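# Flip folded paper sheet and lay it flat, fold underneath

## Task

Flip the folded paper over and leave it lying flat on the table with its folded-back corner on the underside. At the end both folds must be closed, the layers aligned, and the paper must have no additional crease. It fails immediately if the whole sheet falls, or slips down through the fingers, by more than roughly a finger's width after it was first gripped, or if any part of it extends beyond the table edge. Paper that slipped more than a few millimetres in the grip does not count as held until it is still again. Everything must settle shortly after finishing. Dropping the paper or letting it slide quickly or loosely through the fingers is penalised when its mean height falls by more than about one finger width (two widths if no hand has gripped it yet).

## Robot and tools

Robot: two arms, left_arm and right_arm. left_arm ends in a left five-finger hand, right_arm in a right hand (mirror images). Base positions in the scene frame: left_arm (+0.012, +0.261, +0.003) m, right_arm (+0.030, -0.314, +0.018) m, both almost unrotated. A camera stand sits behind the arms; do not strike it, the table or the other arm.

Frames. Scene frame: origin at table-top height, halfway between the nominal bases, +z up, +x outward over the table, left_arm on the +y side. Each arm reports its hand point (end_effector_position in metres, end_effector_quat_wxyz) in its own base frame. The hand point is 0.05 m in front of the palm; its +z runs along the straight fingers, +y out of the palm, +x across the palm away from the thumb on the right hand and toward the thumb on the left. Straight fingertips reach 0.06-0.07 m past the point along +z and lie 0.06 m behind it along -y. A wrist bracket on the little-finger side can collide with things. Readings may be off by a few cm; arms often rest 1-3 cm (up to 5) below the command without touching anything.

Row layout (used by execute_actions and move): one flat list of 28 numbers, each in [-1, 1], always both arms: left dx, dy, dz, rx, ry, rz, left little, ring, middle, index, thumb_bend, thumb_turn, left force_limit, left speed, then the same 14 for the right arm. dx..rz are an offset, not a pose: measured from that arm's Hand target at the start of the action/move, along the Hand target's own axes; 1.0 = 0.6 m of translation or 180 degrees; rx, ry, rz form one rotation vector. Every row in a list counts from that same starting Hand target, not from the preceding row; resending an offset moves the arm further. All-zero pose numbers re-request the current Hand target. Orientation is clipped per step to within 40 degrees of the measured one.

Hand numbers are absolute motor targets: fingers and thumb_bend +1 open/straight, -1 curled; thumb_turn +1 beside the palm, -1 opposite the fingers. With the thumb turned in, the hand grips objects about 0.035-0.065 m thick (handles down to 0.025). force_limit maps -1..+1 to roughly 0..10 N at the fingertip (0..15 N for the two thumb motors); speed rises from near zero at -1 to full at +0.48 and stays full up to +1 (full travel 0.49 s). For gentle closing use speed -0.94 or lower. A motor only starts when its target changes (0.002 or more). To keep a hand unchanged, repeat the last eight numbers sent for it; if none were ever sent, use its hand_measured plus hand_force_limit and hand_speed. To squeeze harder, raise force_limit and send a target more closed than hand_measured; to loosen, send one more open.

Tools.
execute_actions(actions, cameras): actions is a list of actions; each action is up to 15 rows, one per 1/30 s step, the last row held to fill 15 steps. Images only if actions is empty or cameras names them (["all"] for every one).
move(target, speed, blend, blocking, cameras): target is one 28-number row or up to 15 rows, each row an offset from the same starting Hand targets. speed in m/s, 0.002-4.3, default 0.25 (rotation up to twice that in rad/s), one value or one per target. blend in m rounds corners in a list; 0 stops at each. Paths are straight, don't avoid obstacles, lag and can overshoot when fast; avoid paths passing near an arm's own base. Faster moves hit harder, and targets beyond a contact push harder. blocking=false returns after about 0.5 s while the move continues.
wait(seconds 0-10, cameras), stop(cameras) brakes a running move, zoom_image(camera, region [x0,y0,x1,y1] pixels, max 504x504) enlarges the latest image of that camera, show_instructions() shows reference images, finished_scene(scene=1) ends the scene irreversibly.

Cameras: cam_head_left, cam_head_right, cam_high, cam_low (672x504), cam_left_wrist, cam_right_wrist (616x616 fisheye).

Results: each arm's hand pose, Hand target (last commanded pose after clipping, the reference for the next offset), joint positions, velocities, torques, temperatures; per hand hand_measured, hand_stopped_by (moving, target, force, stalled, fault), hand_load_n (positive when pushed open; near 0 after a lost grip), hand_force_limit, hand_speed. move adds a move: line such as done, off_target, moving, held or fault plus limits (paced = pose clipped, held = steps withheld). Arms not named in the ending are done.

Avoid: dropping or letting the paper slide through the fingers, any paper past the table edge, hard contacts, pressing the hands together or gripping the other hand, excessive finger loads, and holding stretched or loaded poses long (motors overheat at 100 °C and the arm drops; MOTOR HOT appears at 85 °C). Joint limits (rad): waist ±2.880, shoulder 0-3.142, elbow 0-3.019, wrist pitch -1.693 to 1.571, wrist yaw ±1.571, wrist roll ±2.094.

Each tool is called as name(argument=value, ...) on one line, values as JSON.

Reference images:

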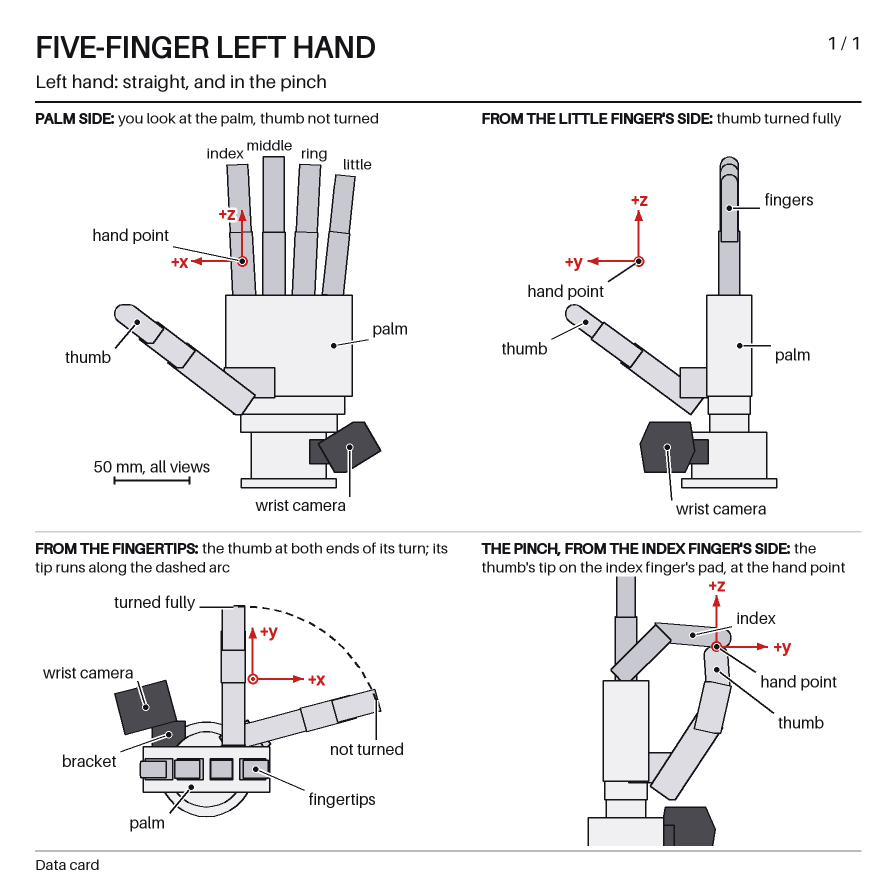

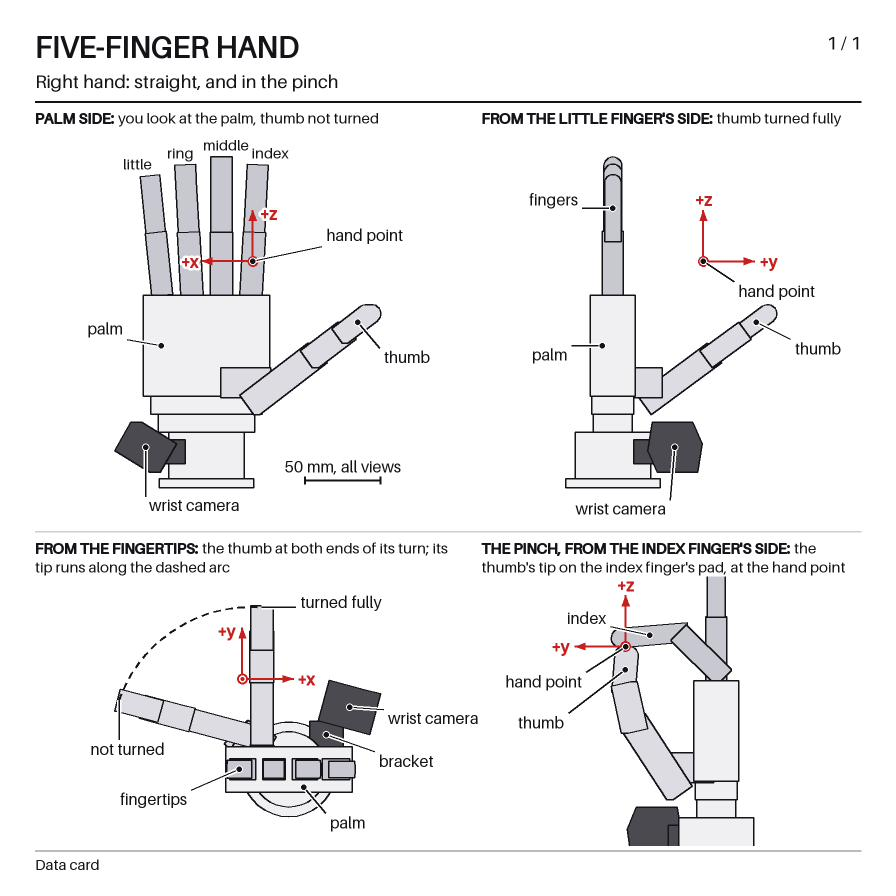

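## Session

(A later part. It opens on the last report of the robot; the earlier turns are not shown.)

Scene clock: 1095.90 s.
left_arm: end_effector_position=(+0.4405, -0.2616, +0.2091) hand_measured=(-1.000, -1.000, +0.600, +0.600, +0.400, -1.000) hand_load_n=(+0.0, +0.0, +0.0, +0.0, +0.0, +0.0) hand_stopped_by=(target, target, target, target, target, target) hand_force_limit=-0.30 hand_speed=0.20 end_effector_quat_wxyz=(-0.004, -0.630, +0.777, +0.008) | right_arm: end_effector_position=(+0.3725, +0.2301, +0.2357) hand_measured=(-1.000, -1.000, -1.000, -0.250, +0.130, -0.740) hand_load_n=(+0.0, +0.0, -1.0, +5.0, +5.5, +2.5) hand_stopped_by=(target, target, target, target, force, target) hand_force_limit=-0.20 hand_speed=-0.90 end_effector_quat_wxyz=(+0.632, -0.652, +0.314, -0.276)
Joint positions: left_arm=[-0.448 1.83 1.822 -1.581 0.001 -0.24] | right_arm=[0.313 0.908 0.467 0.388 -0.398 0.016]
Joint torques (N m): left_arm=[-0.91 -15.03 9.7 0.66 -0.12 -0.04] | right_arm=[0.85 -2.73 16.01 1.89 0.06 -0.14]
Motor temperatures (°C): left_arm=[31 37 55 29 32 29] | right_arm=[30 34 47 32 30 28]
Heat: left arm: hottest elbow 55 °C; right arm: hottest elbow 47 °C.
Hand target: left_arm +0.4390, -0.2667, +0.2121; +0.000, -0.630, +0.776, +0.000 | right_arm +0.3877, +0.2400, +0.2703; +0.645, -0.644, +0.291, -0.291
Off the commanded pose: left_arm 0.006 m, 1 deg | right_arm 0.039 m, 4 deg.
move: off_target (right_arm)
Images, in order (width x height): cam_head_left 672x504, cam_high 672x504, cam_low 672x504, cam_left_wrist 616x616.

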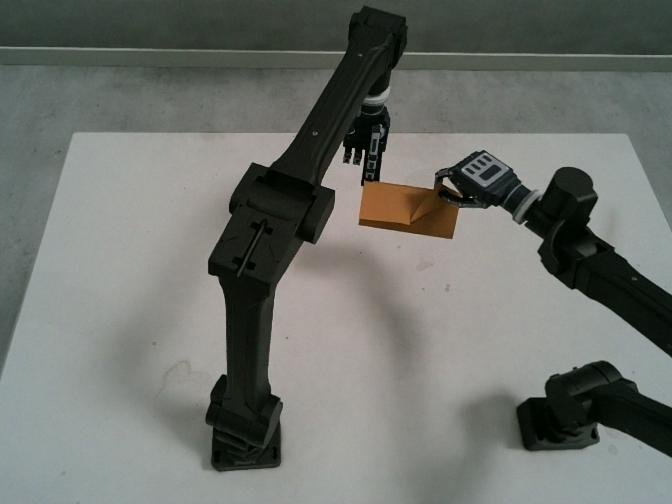

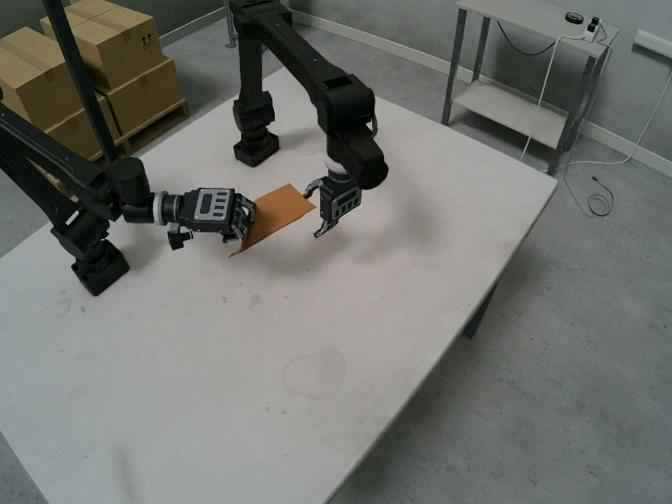

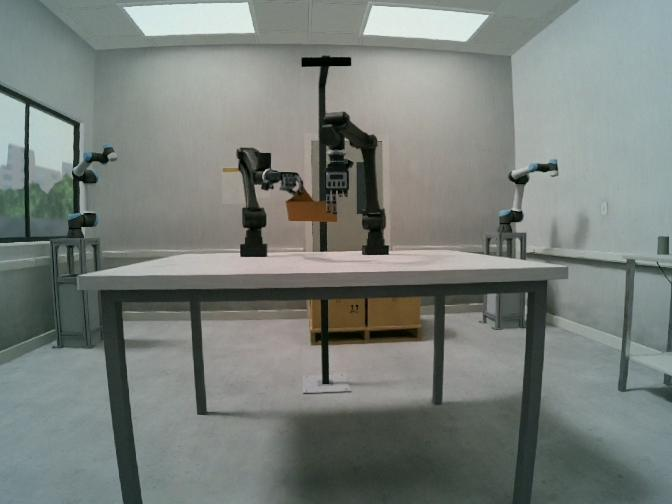

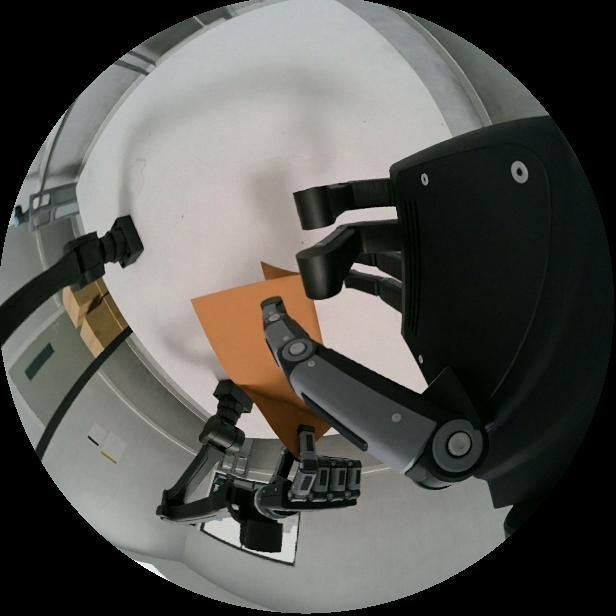

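move(target=[0.025,0.03,0.0167,0,0,0,-1,-1,0.6,0.6,0.4,-1,-0.3,0.2,0,0,0,0,0,0,-1,-1,-1,-0.25,-0.05,-0.74,-0.2,-0.9], speed=0.08, cameras=["cam_low","cam_head_left","cam_left_wrist","cam_high"])

zoom_image(camera="cam_low", region=[270, 140, 390, 260])

zoom_image(camera="cam_head_left", region=[340, 130, 480, 250])

zoom_image(camera="cam_left_wrist", region=[160, 200, 440, 440])

zoom_image(camera="cam_high", region=[220, 140, 400, 280])

Scene clock: 1120.97 s.
left_arm: end_effector_position=(+0.4188, -0.2748, +0.1987) hand_measured=(-1.000, -1.000, +0.600, +0.600, +0.400, -1.000) hand_load_n=(+0.0, +0.0, +0.0, +0.0, +0.0, +0.0) hand_stopped_by=(target, target, target, target, target, target) hand_force_limit=-0.30 hand_speed=0.20 end_effector_quat_wxyz=(-0.004, -0.628, +0.778, +0.008) | right_arm: end_effector_position=(+0.3725, +0.2301, +0.2357) hand_measured=(-1.000, -1.000, -1.000, -0.250, +0.130, -0.740) hand_load_n=(+0.0, +0.0, -0.5, +5.0, +5.5, +2.5) hand_stopped_by=(target, target, target, target, force, target) hand_force_limit=-0.20 hand_speed=-0.90 end_effector_quat_wxyz=(+0.632, -0.652, +0.314, -0.276)
Joint positions: left_arm=[-0.487 1.794 1.744 -1.54 0.001 -0.274] | right_arm=[0.313 0.908 0.467 0.388 -0.398 0.016]
Joint torques (N m): left_arm=[-0.62 -14.68 9.68 0.68 -0.13 -0.01] | right_arm=[0.62 -3.02 15.99 1.81 0.02 -0.14]
Heat: left arm: hottest elbow 54 °C; right arm: hottest elbow 50 °C.
Hand target: left_arm +0.4184, -0.2777, +0.2020; +0.000, -0.630, +0.776, +0.000 | right_arm +0.3877, +0.2400, +0.2703; +0.645, -0.644, +0.291, -0.291
Off the commanded pose: left_arm 0.004 m, 1 deg | right_arm 0.039 m, 4 deg.
move: off_target (right_arm)
Images, in order (width x height): cam_head_left 672x504, cam_high 672x504, cam_low 672x504, cam_left_wrist 616x616.

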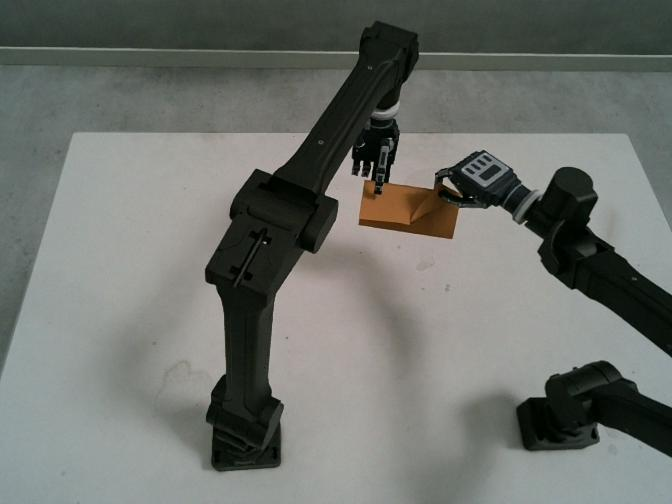

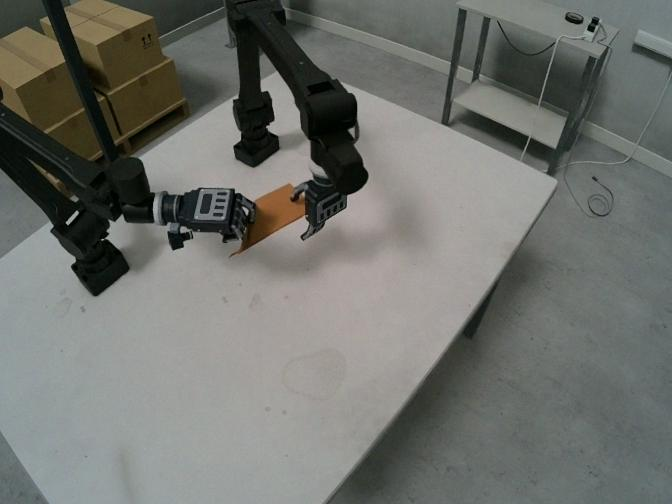

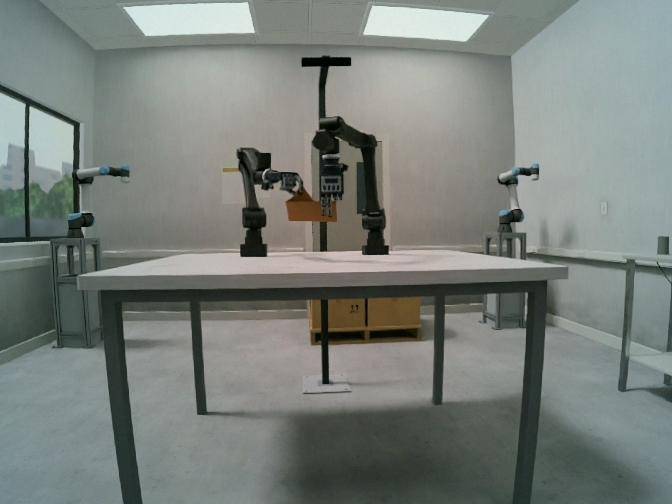

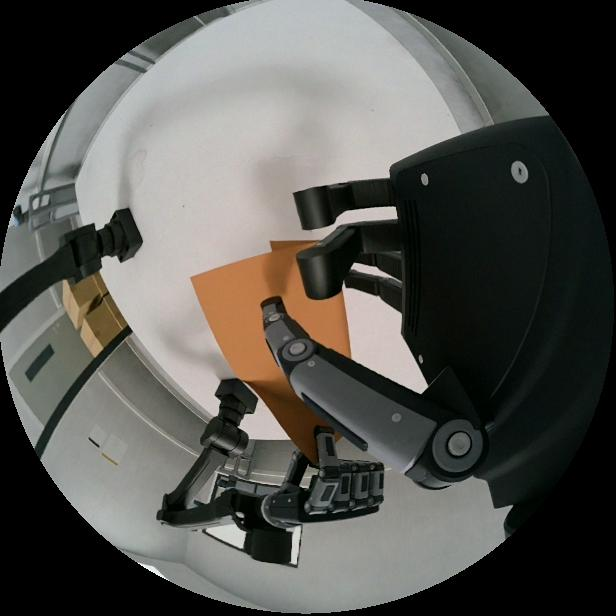

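Scaled by 4.200 from the camera's 672x504 image, which has a finer 960x720 frame.

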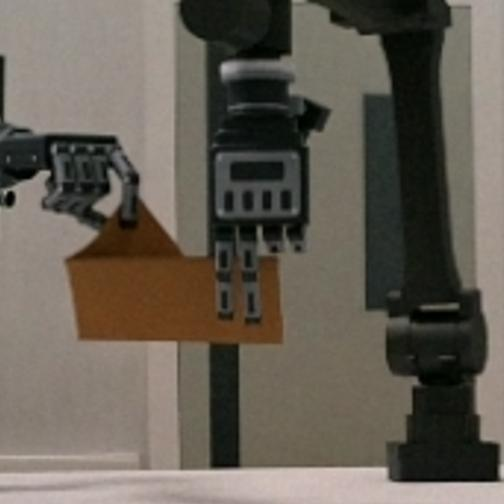

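Scaled by 3.600 from the camera's 672x504 image, which has a finer 960x720 frame.

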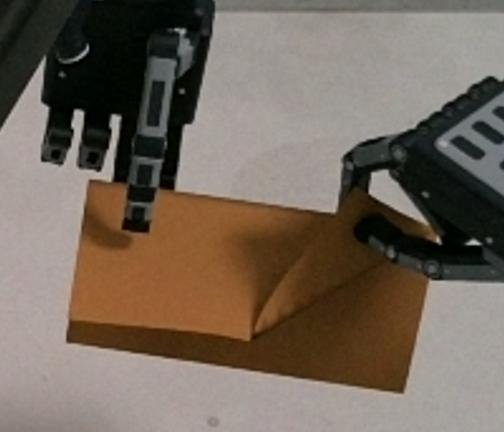

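Scaled by 1.800 from the camera's 616x616 image, which has a finer 880x880 frame.

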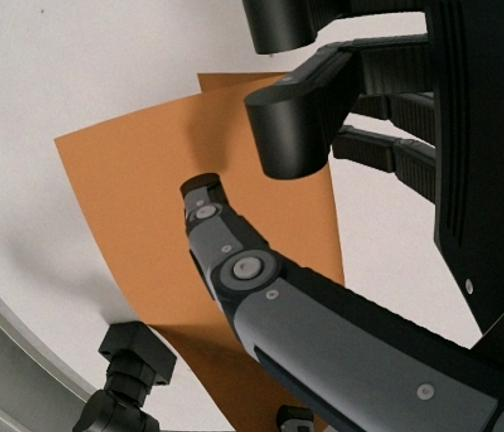

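Scaled by 2.800 from the camera's 672x504 image, which has a finer 960x720 frame.

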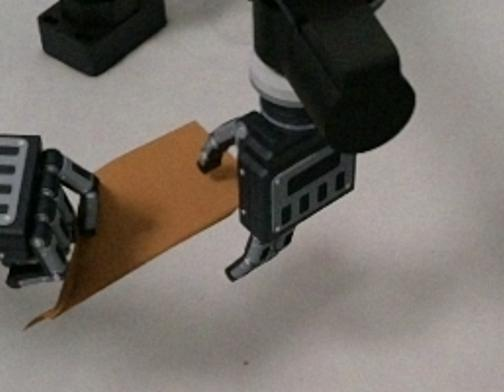

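move(target=[[0,0,0,0,0,0,-1,-1,-0.25,-0.25,0.4,-1,-0.3,-0.5,0,0,0,0,0,0,-1,-1,-1,-0.25,-0.05,-0.74,-0.2,-0.9],[0,0,0,0,0,0,-1,-1,-0.25,-0.25,0.2,-1,-0.3,-0.8,0,0,0,0,0,0,-1,-1,-1,-0.25,-0.05,-0.74,-0.2,-0.9]], speed=0.08, cameras=["cam_low","cam_head_left","cam_left_wrist","cam_high"])

zoom_image(camera="cam_low", region=[270, 140, 390, 260])

zoom_image(camera="cam_head_left", region=[340, 130, 480, 250])

zoom_image(camera="cam_left_wrist", region=[160, 200, 440, 440])

zoom_image(camera="cam_high", region=[220, 140, 400, 280])

Scene clock: 1141.13 s.
left_arm: end_effector_position=(+0.4191, -0.2750, +0.1986) hand_measured=(-1.000, -1.000, -0.250, -0.250, +0.202, -1.000) hand_load_n=(+0.0, +0.0, +3.0, +0.0, +2.5, +0.5) hand_stopped_by=(target, target, target, target, target, target) hand_force_limit=-0.30 hand_speed=-0.80 end_effector_quat_wxyz=(-0.004, -0.629, +0.778, +0.008) | right_arm: end_effector_position=(+0.3725, +0.2301, +0.2357) hand_measured=(-1.000, -1.000, -1.000, -0.250, +0.130, -0.740) hand_load_n=(+0.0, +0.0, -0.5, +5.0, +5.5, +2.5) hand_stopped_by=(target, target, target, target, force, target) hand_force_limit=-0.20 hand_speed=-0.90 end_effector_quat_wxyz=(+0.632, -0.652, +0.314, -0.276)
Joint positions: left_arm=[-0.487 1.794 1.744 -1.539 0.001 -0.276] | right_arm=[0.313 0.908 0.467 0.388 -0.398 0.016]
Joint torques (N m): left_arm=[-0.62 -14.68 9.68 0.65 -0.13 0] | right_arm=[0.38 -2.2 16.16 2.02 0.06 -0.16]
Motor temperatures (°C): left_arm=[31 39 52 29 32 29] | right_arm=[30 34 52 32 30 28]
Heat: left arm: hottest elbow 52 °C; right arm: hottest elbow 52 °C.
Hand target: left_arm +0.4183, -0.2777, +0.2020; +0.000, -0.630, +0.776, +0.000 | right_arm +0.3877, +0.2400, +0.2703; +0.645, -0.644, +0.291, -0.291
Off the commanded pose: left_arm 0.004 m, 1 deg | right_arm 0.039 m, 4 deg.
move: off_target (right_arm)
Images, in order (width x height): cam_head_left 672x504, cam_high 672x504, cam_low 672x504, cam_left_wrist 616x616.

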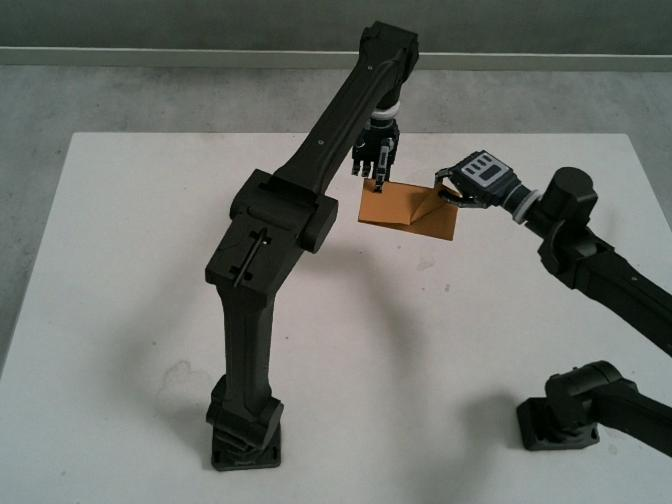

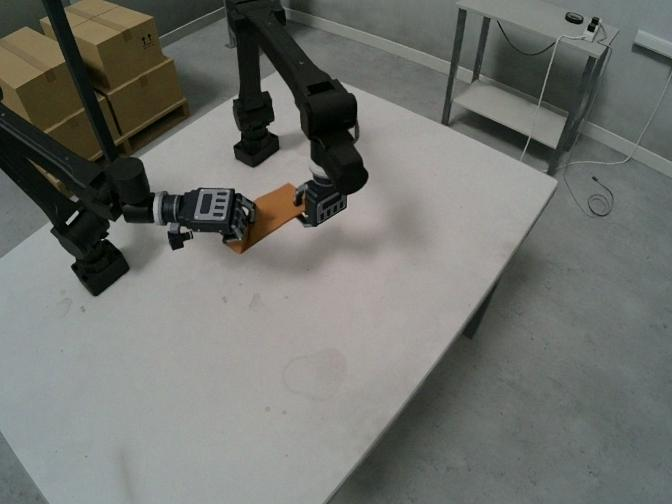

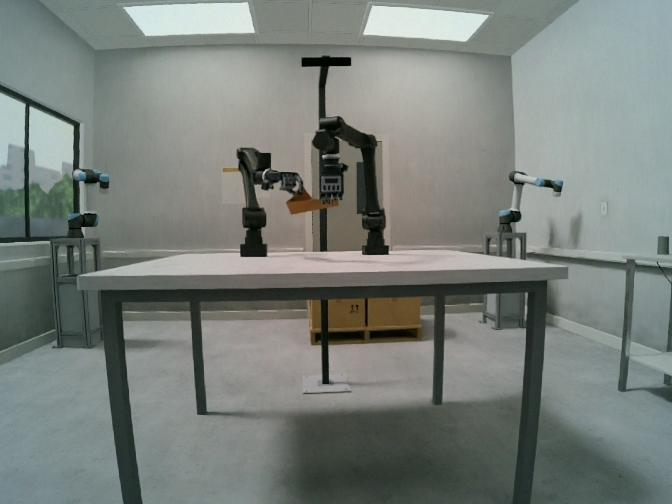

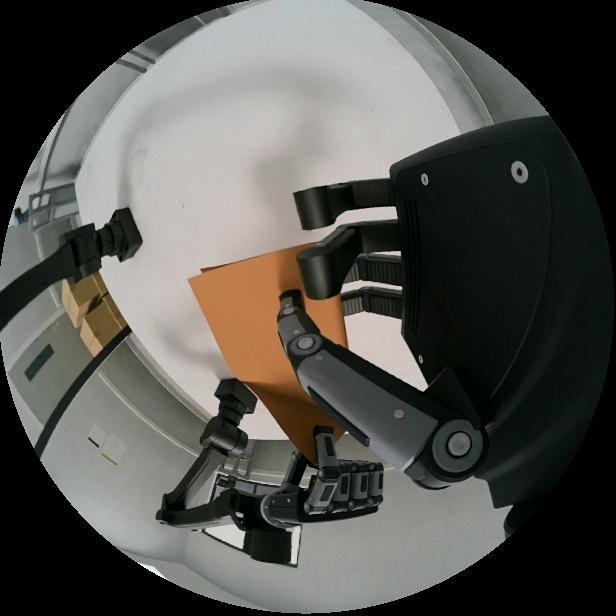

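Scaled by 4.200 from the camera's 672x504 image, which has a finer 960x720 frame.

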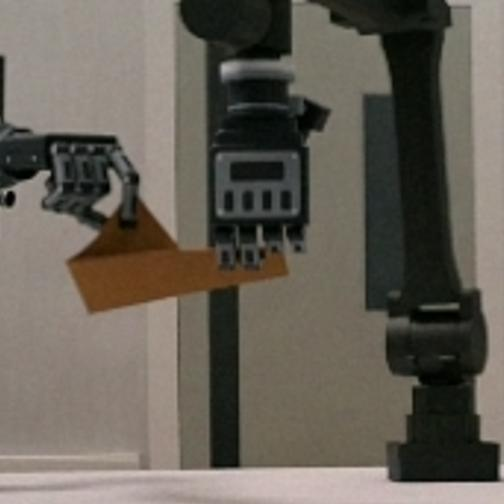

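Scaled by 3.600 from the camera's 672x504 image, which has a finer 960x720 frame.

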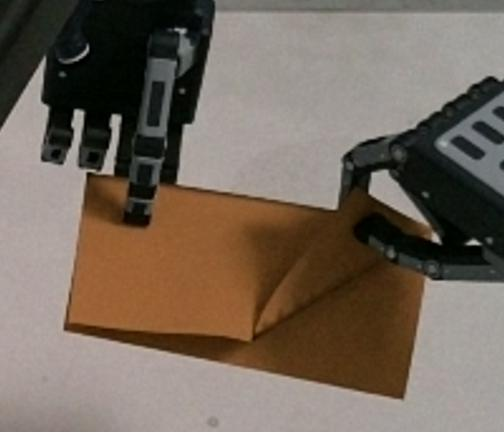

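Scaled by 1.800 from the camera's 616x616 image, which has a finer 880x880 frame.

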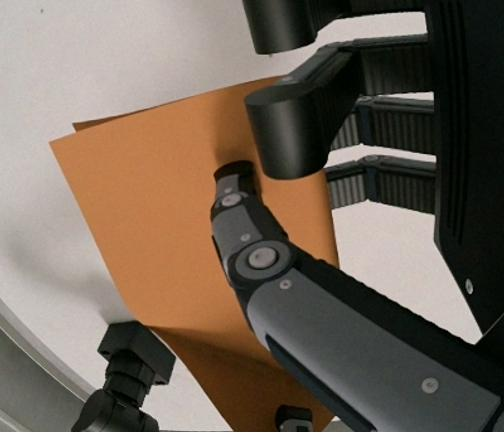

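Scaled by 2.800 from the camera's 672x504 image, which has a finer 960x720 frame.

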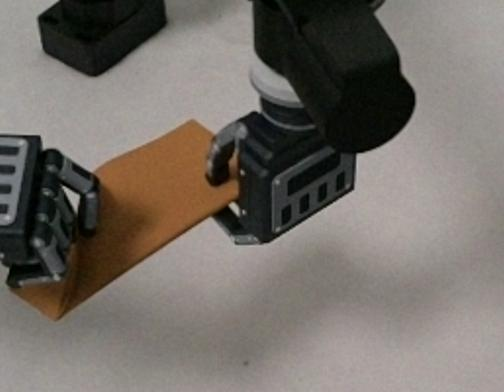

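move(target=[[0,0,0,0,0,0,-1,-1,-0.25,-0.4,0.2,-1,-0.4,-0.85,0,0,0,0,0,0,-1,-1,-1,-0.25,-0.05,-0.74,-0.2,-0.9],[0,0,0,0,0,0,-1,-1,-0.25,-0.4,0.05,-1,-0.2,-0.9,0,0,0,0,0,0,-1,-1,-1,-0.25,-0.05,-0.74,-0.2,-0.9]], speed=0.08, cameras=["cam_left_wrist","cam_low"])

zoom_image(camera="cam_low", region=[270, 140, 390, 260])

zoom_image(camera="cam_left_wrist", region=[160, 200, 440, 440])

Scene clock: 1153.03 s.
left_arm: end_effector_position=(+0.4191, -0.2750, +0.1986) hand_measured=(-1.000, -1.000, -0.250, -0.288, +0.194, -1.000) hand_load_n=(+0.5, +0.0, +3.0, +7.0, +6.0, +0.0) hand_stopped_by=(target, target, target, force, force, target) hand_force_limit=-0.20 hand_speed=-0.90 end_effector_quat_wxyz=(-0.004, -0.629, +0.778, +0.008) | right_arm: end_effector_position=(+0.3725, +0.2300, +0.2357) hand_measured=(-1.000, -1.000, -1.000, -0.250, +0.130, -0.740) hand_load_n=(+0.0, +0.0, -0.5, +5.0, +5.5, +2.5) hand_stopped_by=(target, target, target, target, force, target) hand_force_limit=-0.20 hand_speed=-0.90 end_effector_quat_wxyz=(+0.632, -0.653, +0.313, -0.276)
Joint positions: left_arm=[-0.487 1.794 1.744 -1.539 0.001 -0.276] | right_arm=[0.313 0.908 0.467 0.388 -0.398 0.015]
Joint torques (N m): left_arm=[-0.56 -14.62 9.68 0.65 -0.13 0] | right_arm=[0.56 -2.26 16.21 1.94 0.04 -0.14]
Heat: left arm: hottest elbow 51 °C; right arm: hottest elbow 53 °C.
Hand target: left_arm +0.4183, -0.2777, +0.2020; +0.000, -0.630, +0.776, +0.000 | right_arm +0.3877, +0.2400, +0.2703; +0.645, -0.644, +0.291, -0.291
Off the commanded pose: left_arm 0.004 m, 1 deg | right_arm 0.039 m, 3 deg.
move: off_target (right_arm)
Images, in order (width x height): cam_low 672x504, cam_left_wrist 616x616.

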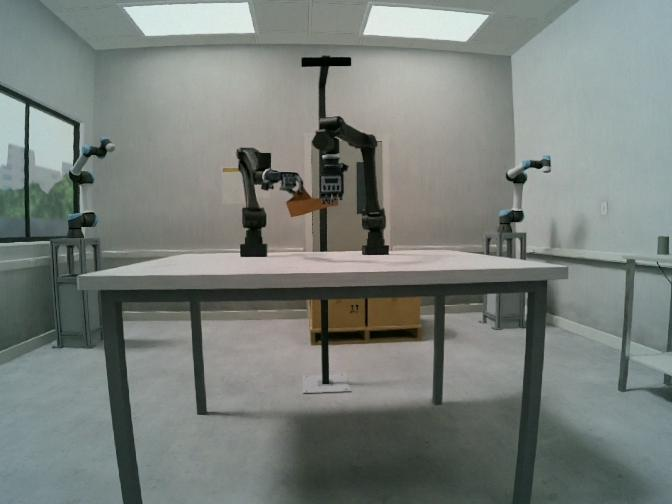

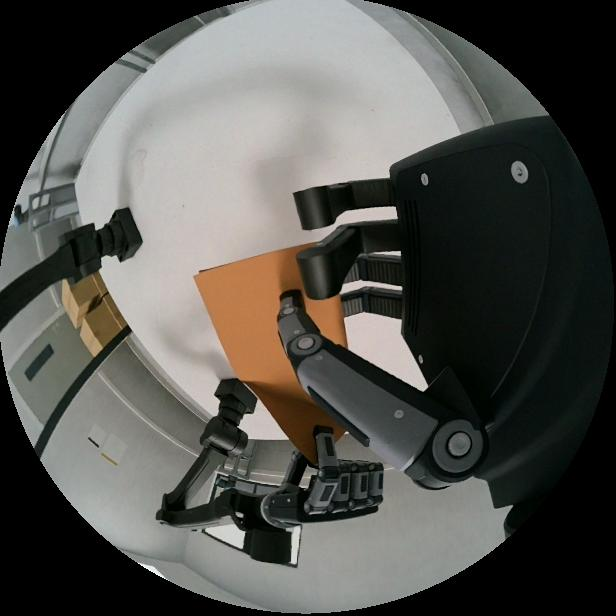

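Scaled by 4.200 from the camera's 672x504 image, which has a finer 960x720 frame.

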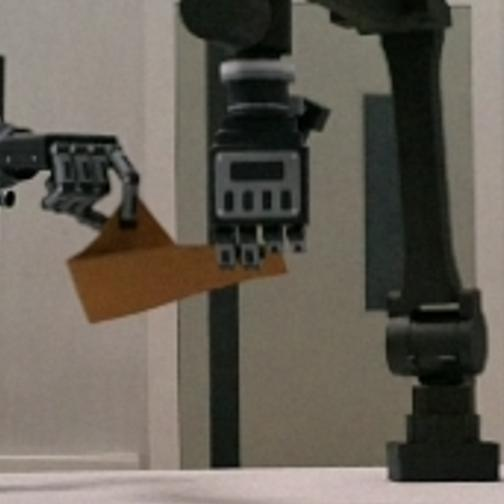

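Scaled by 1.800 from the camera's 616x616 image, which has a finer 880x880 frame.

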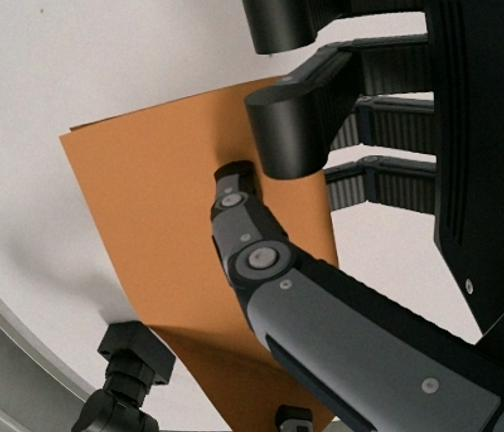

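move(target=[[0,0,0,0,0,0,-1,-1,-0.25,-0.4,0.05,-1,-0.2,-0.9,0,0,0,0,0,0,-1,-1,-1,-0.25,0.6,-0.74,-0.2,-0.6],[0,0,0,0,0,0,-1,-1,-0.25,-0.4,0.05,-1,-0.2,-0.9,0,-0.02,-0.01,0,0,0,-1,-1,-1,-0.25,0.6,-0.74,-0.2,-0.6]], speed=0.05, cameras=["cam_left_wrist","cam_low","cam_head_left","cam_high"])

zoom_image(camera="cam_low", region=[270, 140, 390, 260])

zoom_image(camera="cam_head_left", region=[340, 130, 480, 250])

zoom_image(camera="cam_high", region=[200, 140, 360, 280])

Scene clock: 1170.60 s.
left_arm: end_effector_position=(+0.4191, -0.2750, +0.1986) hand_measured=(-1.000, -1.000, -0.250, -0.288, +0.194, -1.000) hand_load_n=(+0.0, +0.0, +3.0, +7.0, +6.0, +0.0) hand_stopped_by=(target, target, target, force, force, target) hand_force_limit=-0.20 hand_speed=-0.90 end_effector_quat_wxyz=(-0.004, -0.629, +0.778, +0.008) | right_arm: end_effector_position=(+0.3701, +0.2300, +0.2409) hand_measured=(-1.000, -1.000, -1.000, -0.250, +0.600, -0.740) hand_load_n=(+0.0, +0.0, +0.0, +0.0, +0.0, +0.0) hand_stopped_by=(target, target, target, target, target, target) hand_force_limit=-0.20 hand_speed=-0.60 end_effector_quat_wxyz=(+0.629, -0.657, +0.316, -0.271)
Joint positions: left_arm=[-0.487 1.794 1.744 -1.539 0.001 -0.276] | right_arm=[0.313 0.889 0.484 0.337 -0.402 0.015]
Joint torques (N m): left_arm=[-0.56 -14.68 9.69 0.65 -0.13 0] | right_arm=[-0.21 -3.78 16.23 1.8 -0.11 -0.15]
Heat: left arm: hottest elbow 50 °C; right arm: hottest elbow 54 °C.
Hand target: left_arm +0.4183, -0.2777, +0.2020; +0.000, -0.630, +0.776, +0.000 | right_arm +0.3833, +0.2361, +0.2824; +0.645, -0.644, +0.291, -0.291
Off the commanded pose: left_arm 0.004 m, 1 deg | right_arm 0.044 m, 4 deg.
move: off_target (right_arm)
Images, in order (width x height): cam_head_left 672x504, cam_high 672x504, cam_low 672x504, cam_left_wrist 616x616.

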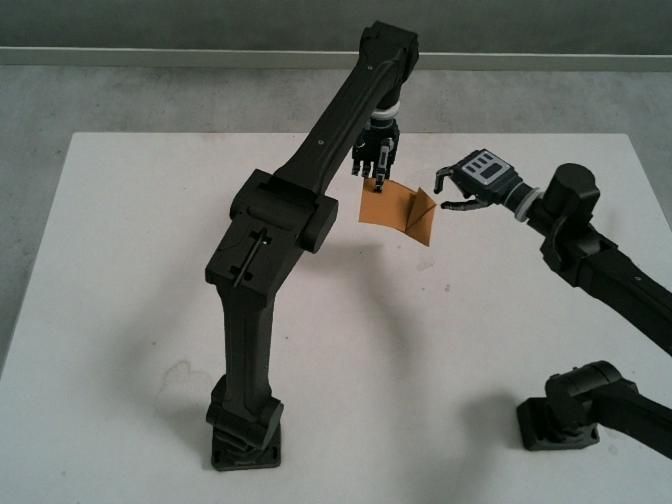

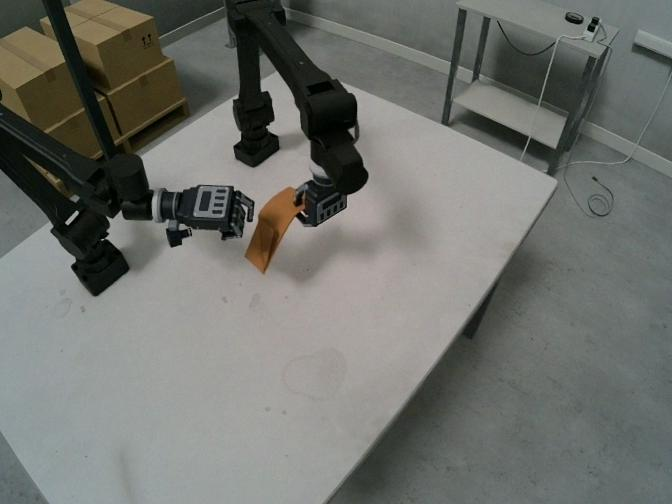

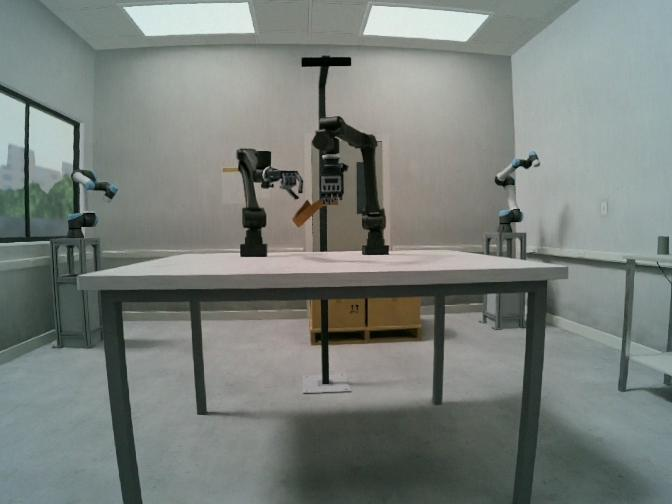

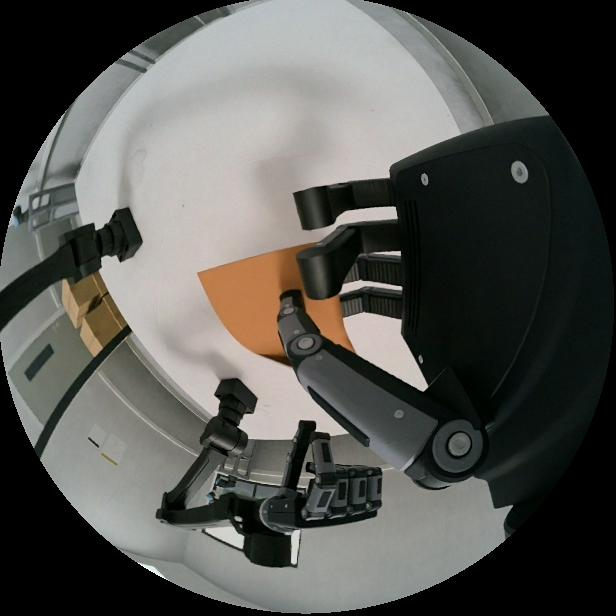

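Scaled by 4.200 from the camera's 672x504 image, which has a finer 960x720 frame.

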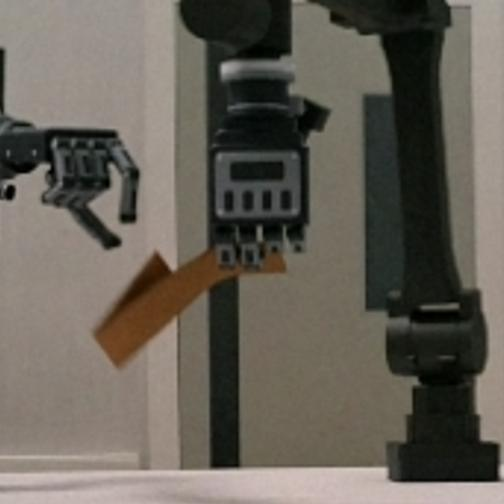

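Scaled by 3.600 from the camera's 672x504 image, which has a finer 960x720 frame.

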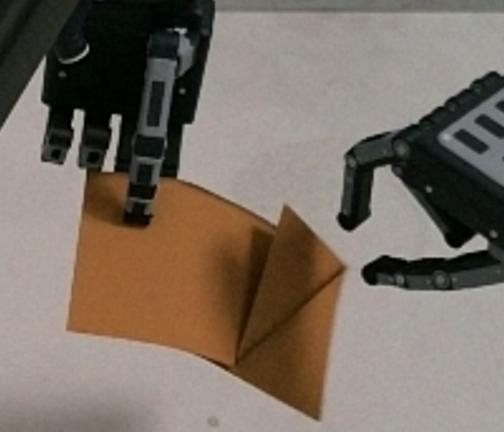

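Scaled by 3.150 from the camera's 672x504 image, which has a finer 960x720 frame.

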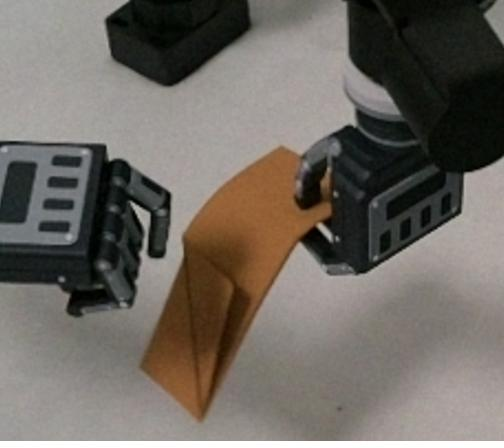

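move(target=[0,0,0,0,0,0,-1,-1,-0.25,-0.4,0.05,-1,-0.2,-0.9,0.058,-0.10,-0.362,0,0,0,-1,-1,-1,-0.25,0.6,-0.74,-0.2,-0.6], speed=0.25, cameras=[])

move(target=[-0.049,0.01,-0.167,0.5,0,0,-1,-1,-0.25,-0.4,0.05,-1,-0.2,-0.9,0,0,0,0,0,0,-1,-1,-1,-0.25,0.6,-0.74,-0.2,-0.6], speed=0.15, cameras=["all"])

zoom_image(camera="cam_low", region=[270, 120, 410, 260])

zoom_image(camera="cam_head_left", region=[300, 60, 480, 240])

zoom_image(camera="cam_high", region=[200, 80, 380, 260])

Scene clock: 1179.47 s.
left_arm: end_effector_position=(+0.4191, -0.2750, +0.1986) hand_measured=(-1.000, -1.000, -0.250, -0.288, +0.194, -1.000) hand_load_n=(+0.0, +0.0, +3.0, +7.0, +6.0, +0.0) hand_stopped_by=(target, target, target, force, force, target) hand_force_limit=-0.20 hand_speed=-0.90 end_effector_quat_wxyz=(-0.004, -0.629, +0.778, +0.008) | right_arm: end_effector_position=(+0.2417, +0.0704, +0.3091) hand_measured=(-1.000, -1.000, -1.000, -0.250, +0.600, -0.740) hand_load_n=(+0.0, +0.0, -0.5, -0.5, +0.0, +0.0) hand_stopped_by=(target, target, target, target, target, target) hand_force_limit=-0.20 hand_speed=-0.60 end_effector_quat_wxyz=(+0.651, -0.639, +0.313, -0.262)
Joint positions: left_arm=[-0.487 1.794 1.744 -1.539 0.001 -0.276] | right_arm=[-0.608 0.375 0.484 -0.169 -1.34 0.014]
Joint torques (N m): left_arm=[-0.56 -14.62 9.66 0.64 -0.13 -0.01] | right_arm=[-1.49 1.67 16.75 1.31 -0.16 -0.08]
Heat: left arm: hottest elbow 50 °C; right arm: hottest elbow 54 °C.
Hand target: left_arm +0.4183, -0.2777, +0.2020; +0.000, -0.630, +0.776, +0.000 | right_arm +0.2432, +0.0664, +0.3423; +0.645, -0.644, +0.291, -0.291
Off the commanded pose: left_arm 0.004 m, 1 deg | right_arm 0.033 m, 4 deg.
move: off_target (right_arm)
No camera images: "cameras" was empty.

Scene clock: 1185.30 s.
left_arm: end_effector_position=(+0.4213, -0.2452, +0.2969) hand_measured=(-1.000, -1.000, -0.250, -0.288, +0.194, -1.000) hand_load_n=(+0.0, +0.0, +3.0, +6.5, +6.0, +0.0) hand_stopped_by=(target, target, target, force, force, target) hand_force_limit=-0.20 hand_speed=-0.90 end_effector_quat_wxyz=(+0.442, -0.452, +0.553, -0.542) | right_arm: end_effector_position=(+0.2417, +0.0704, +0.3091) hand_measured=(-1.000, -1.000, -1.000, -0.250, +0.600, -0.740) hand_load_n=(+0.0, +0.0, +0.0, +0.0, +0.0, +0.0) hand_stopped_by=(target, target, target, target, target, target) hand_force_limit=-0.20 hand_speed=-0.60 end_effector_quat_wxyz=(+0.651, -0.639, +0.313, -0.262)
Joint positions: left_arm=[-0.636 0.955 0.647 0.284 -0.435 -0.011] | right_arm=[-0.608 0.375 0.484 -0.169 -1.34 0.014]
Joint torques (N m): left_arm=[-0.97 -3.96 11.12 2.58 -0.26 0.23] | right_arm=[-1.14 1.85 16.65 1.52 -0.17 -0.11]
Heat: left arm: hottest elbow 50 °C; right arm: hottest elbow 54 °C.
Hand target: left_arm +0.4185, -0.2475, +0.3023; +0.446, -0.446, +0.549, -0.549 | right_arm +0.2432, +0.0664, +0.3423; +0.645, -0.644, +0.291, -0.291
Off the commanded pose: left_arm 0.006 m, 1 deg | right_arm 0.033 m, 4 deg.
move: off_target (right_arm)

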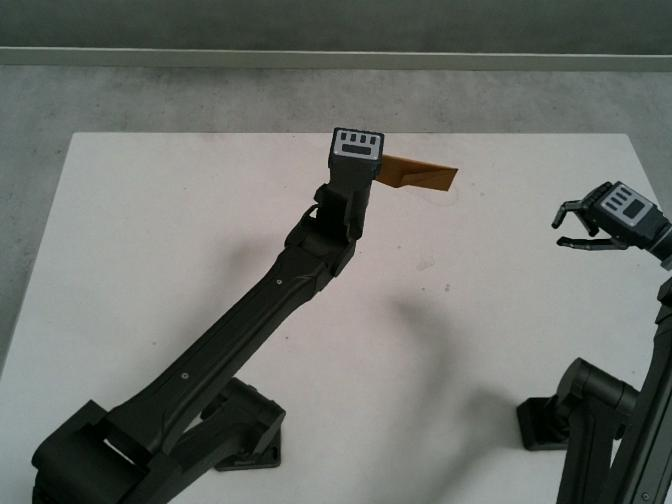

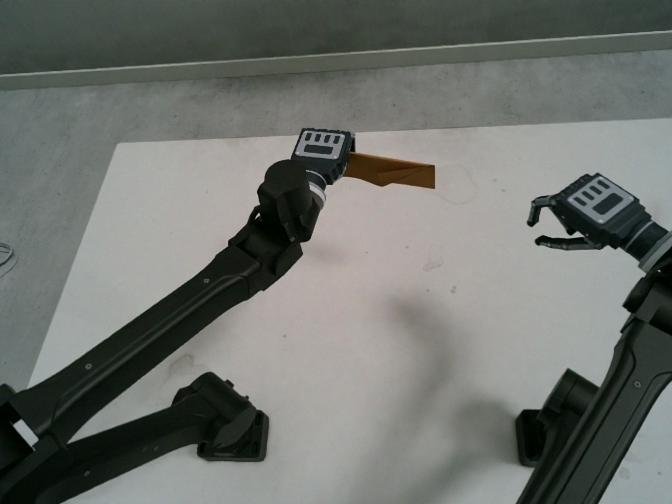

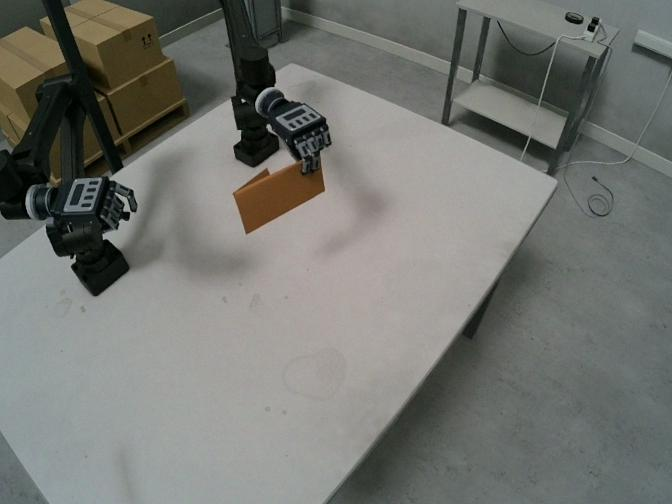

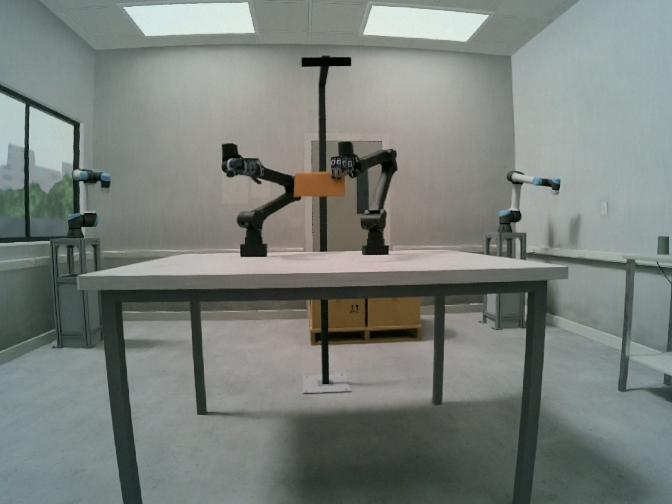

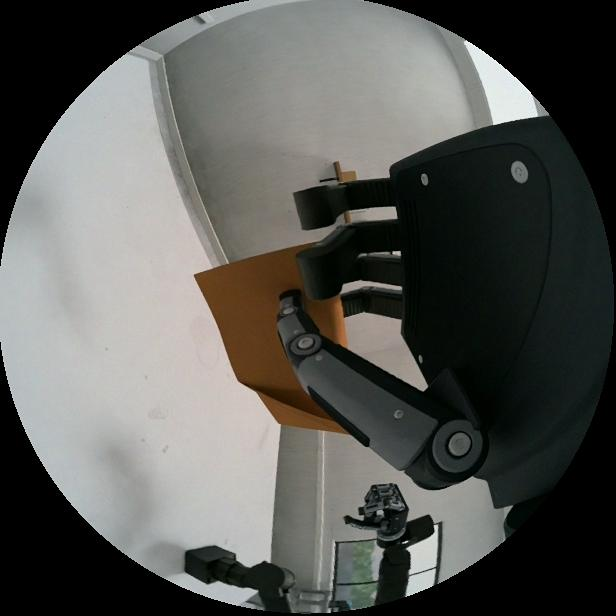

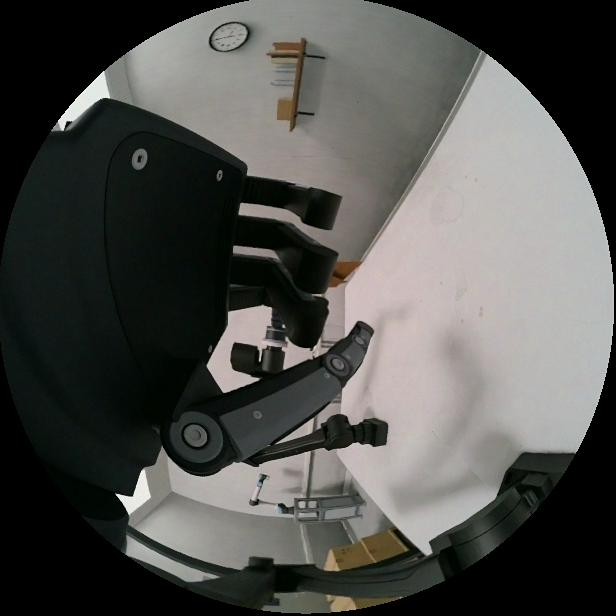

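Scaled by 3.600 from the camera's 672x504 image, which has a finer 960x720 frame.

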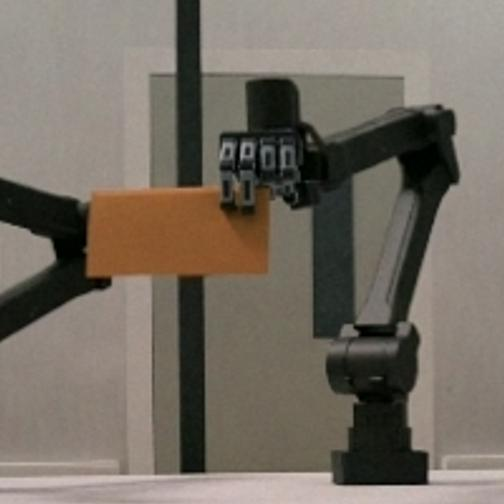

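Scaled by 2.800 from the camera's 672x504 image, which has a finer 960x720 frame.

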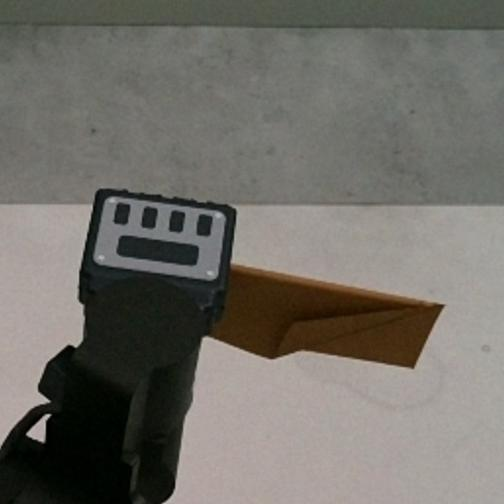

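Scaled by 2.800 from the camera's 672x504 image, which has a finer 960x720 frame.

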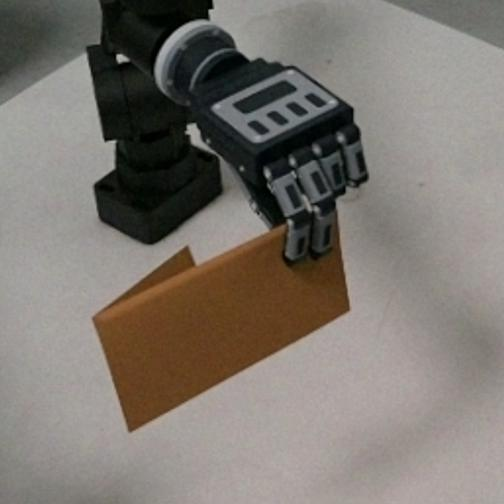

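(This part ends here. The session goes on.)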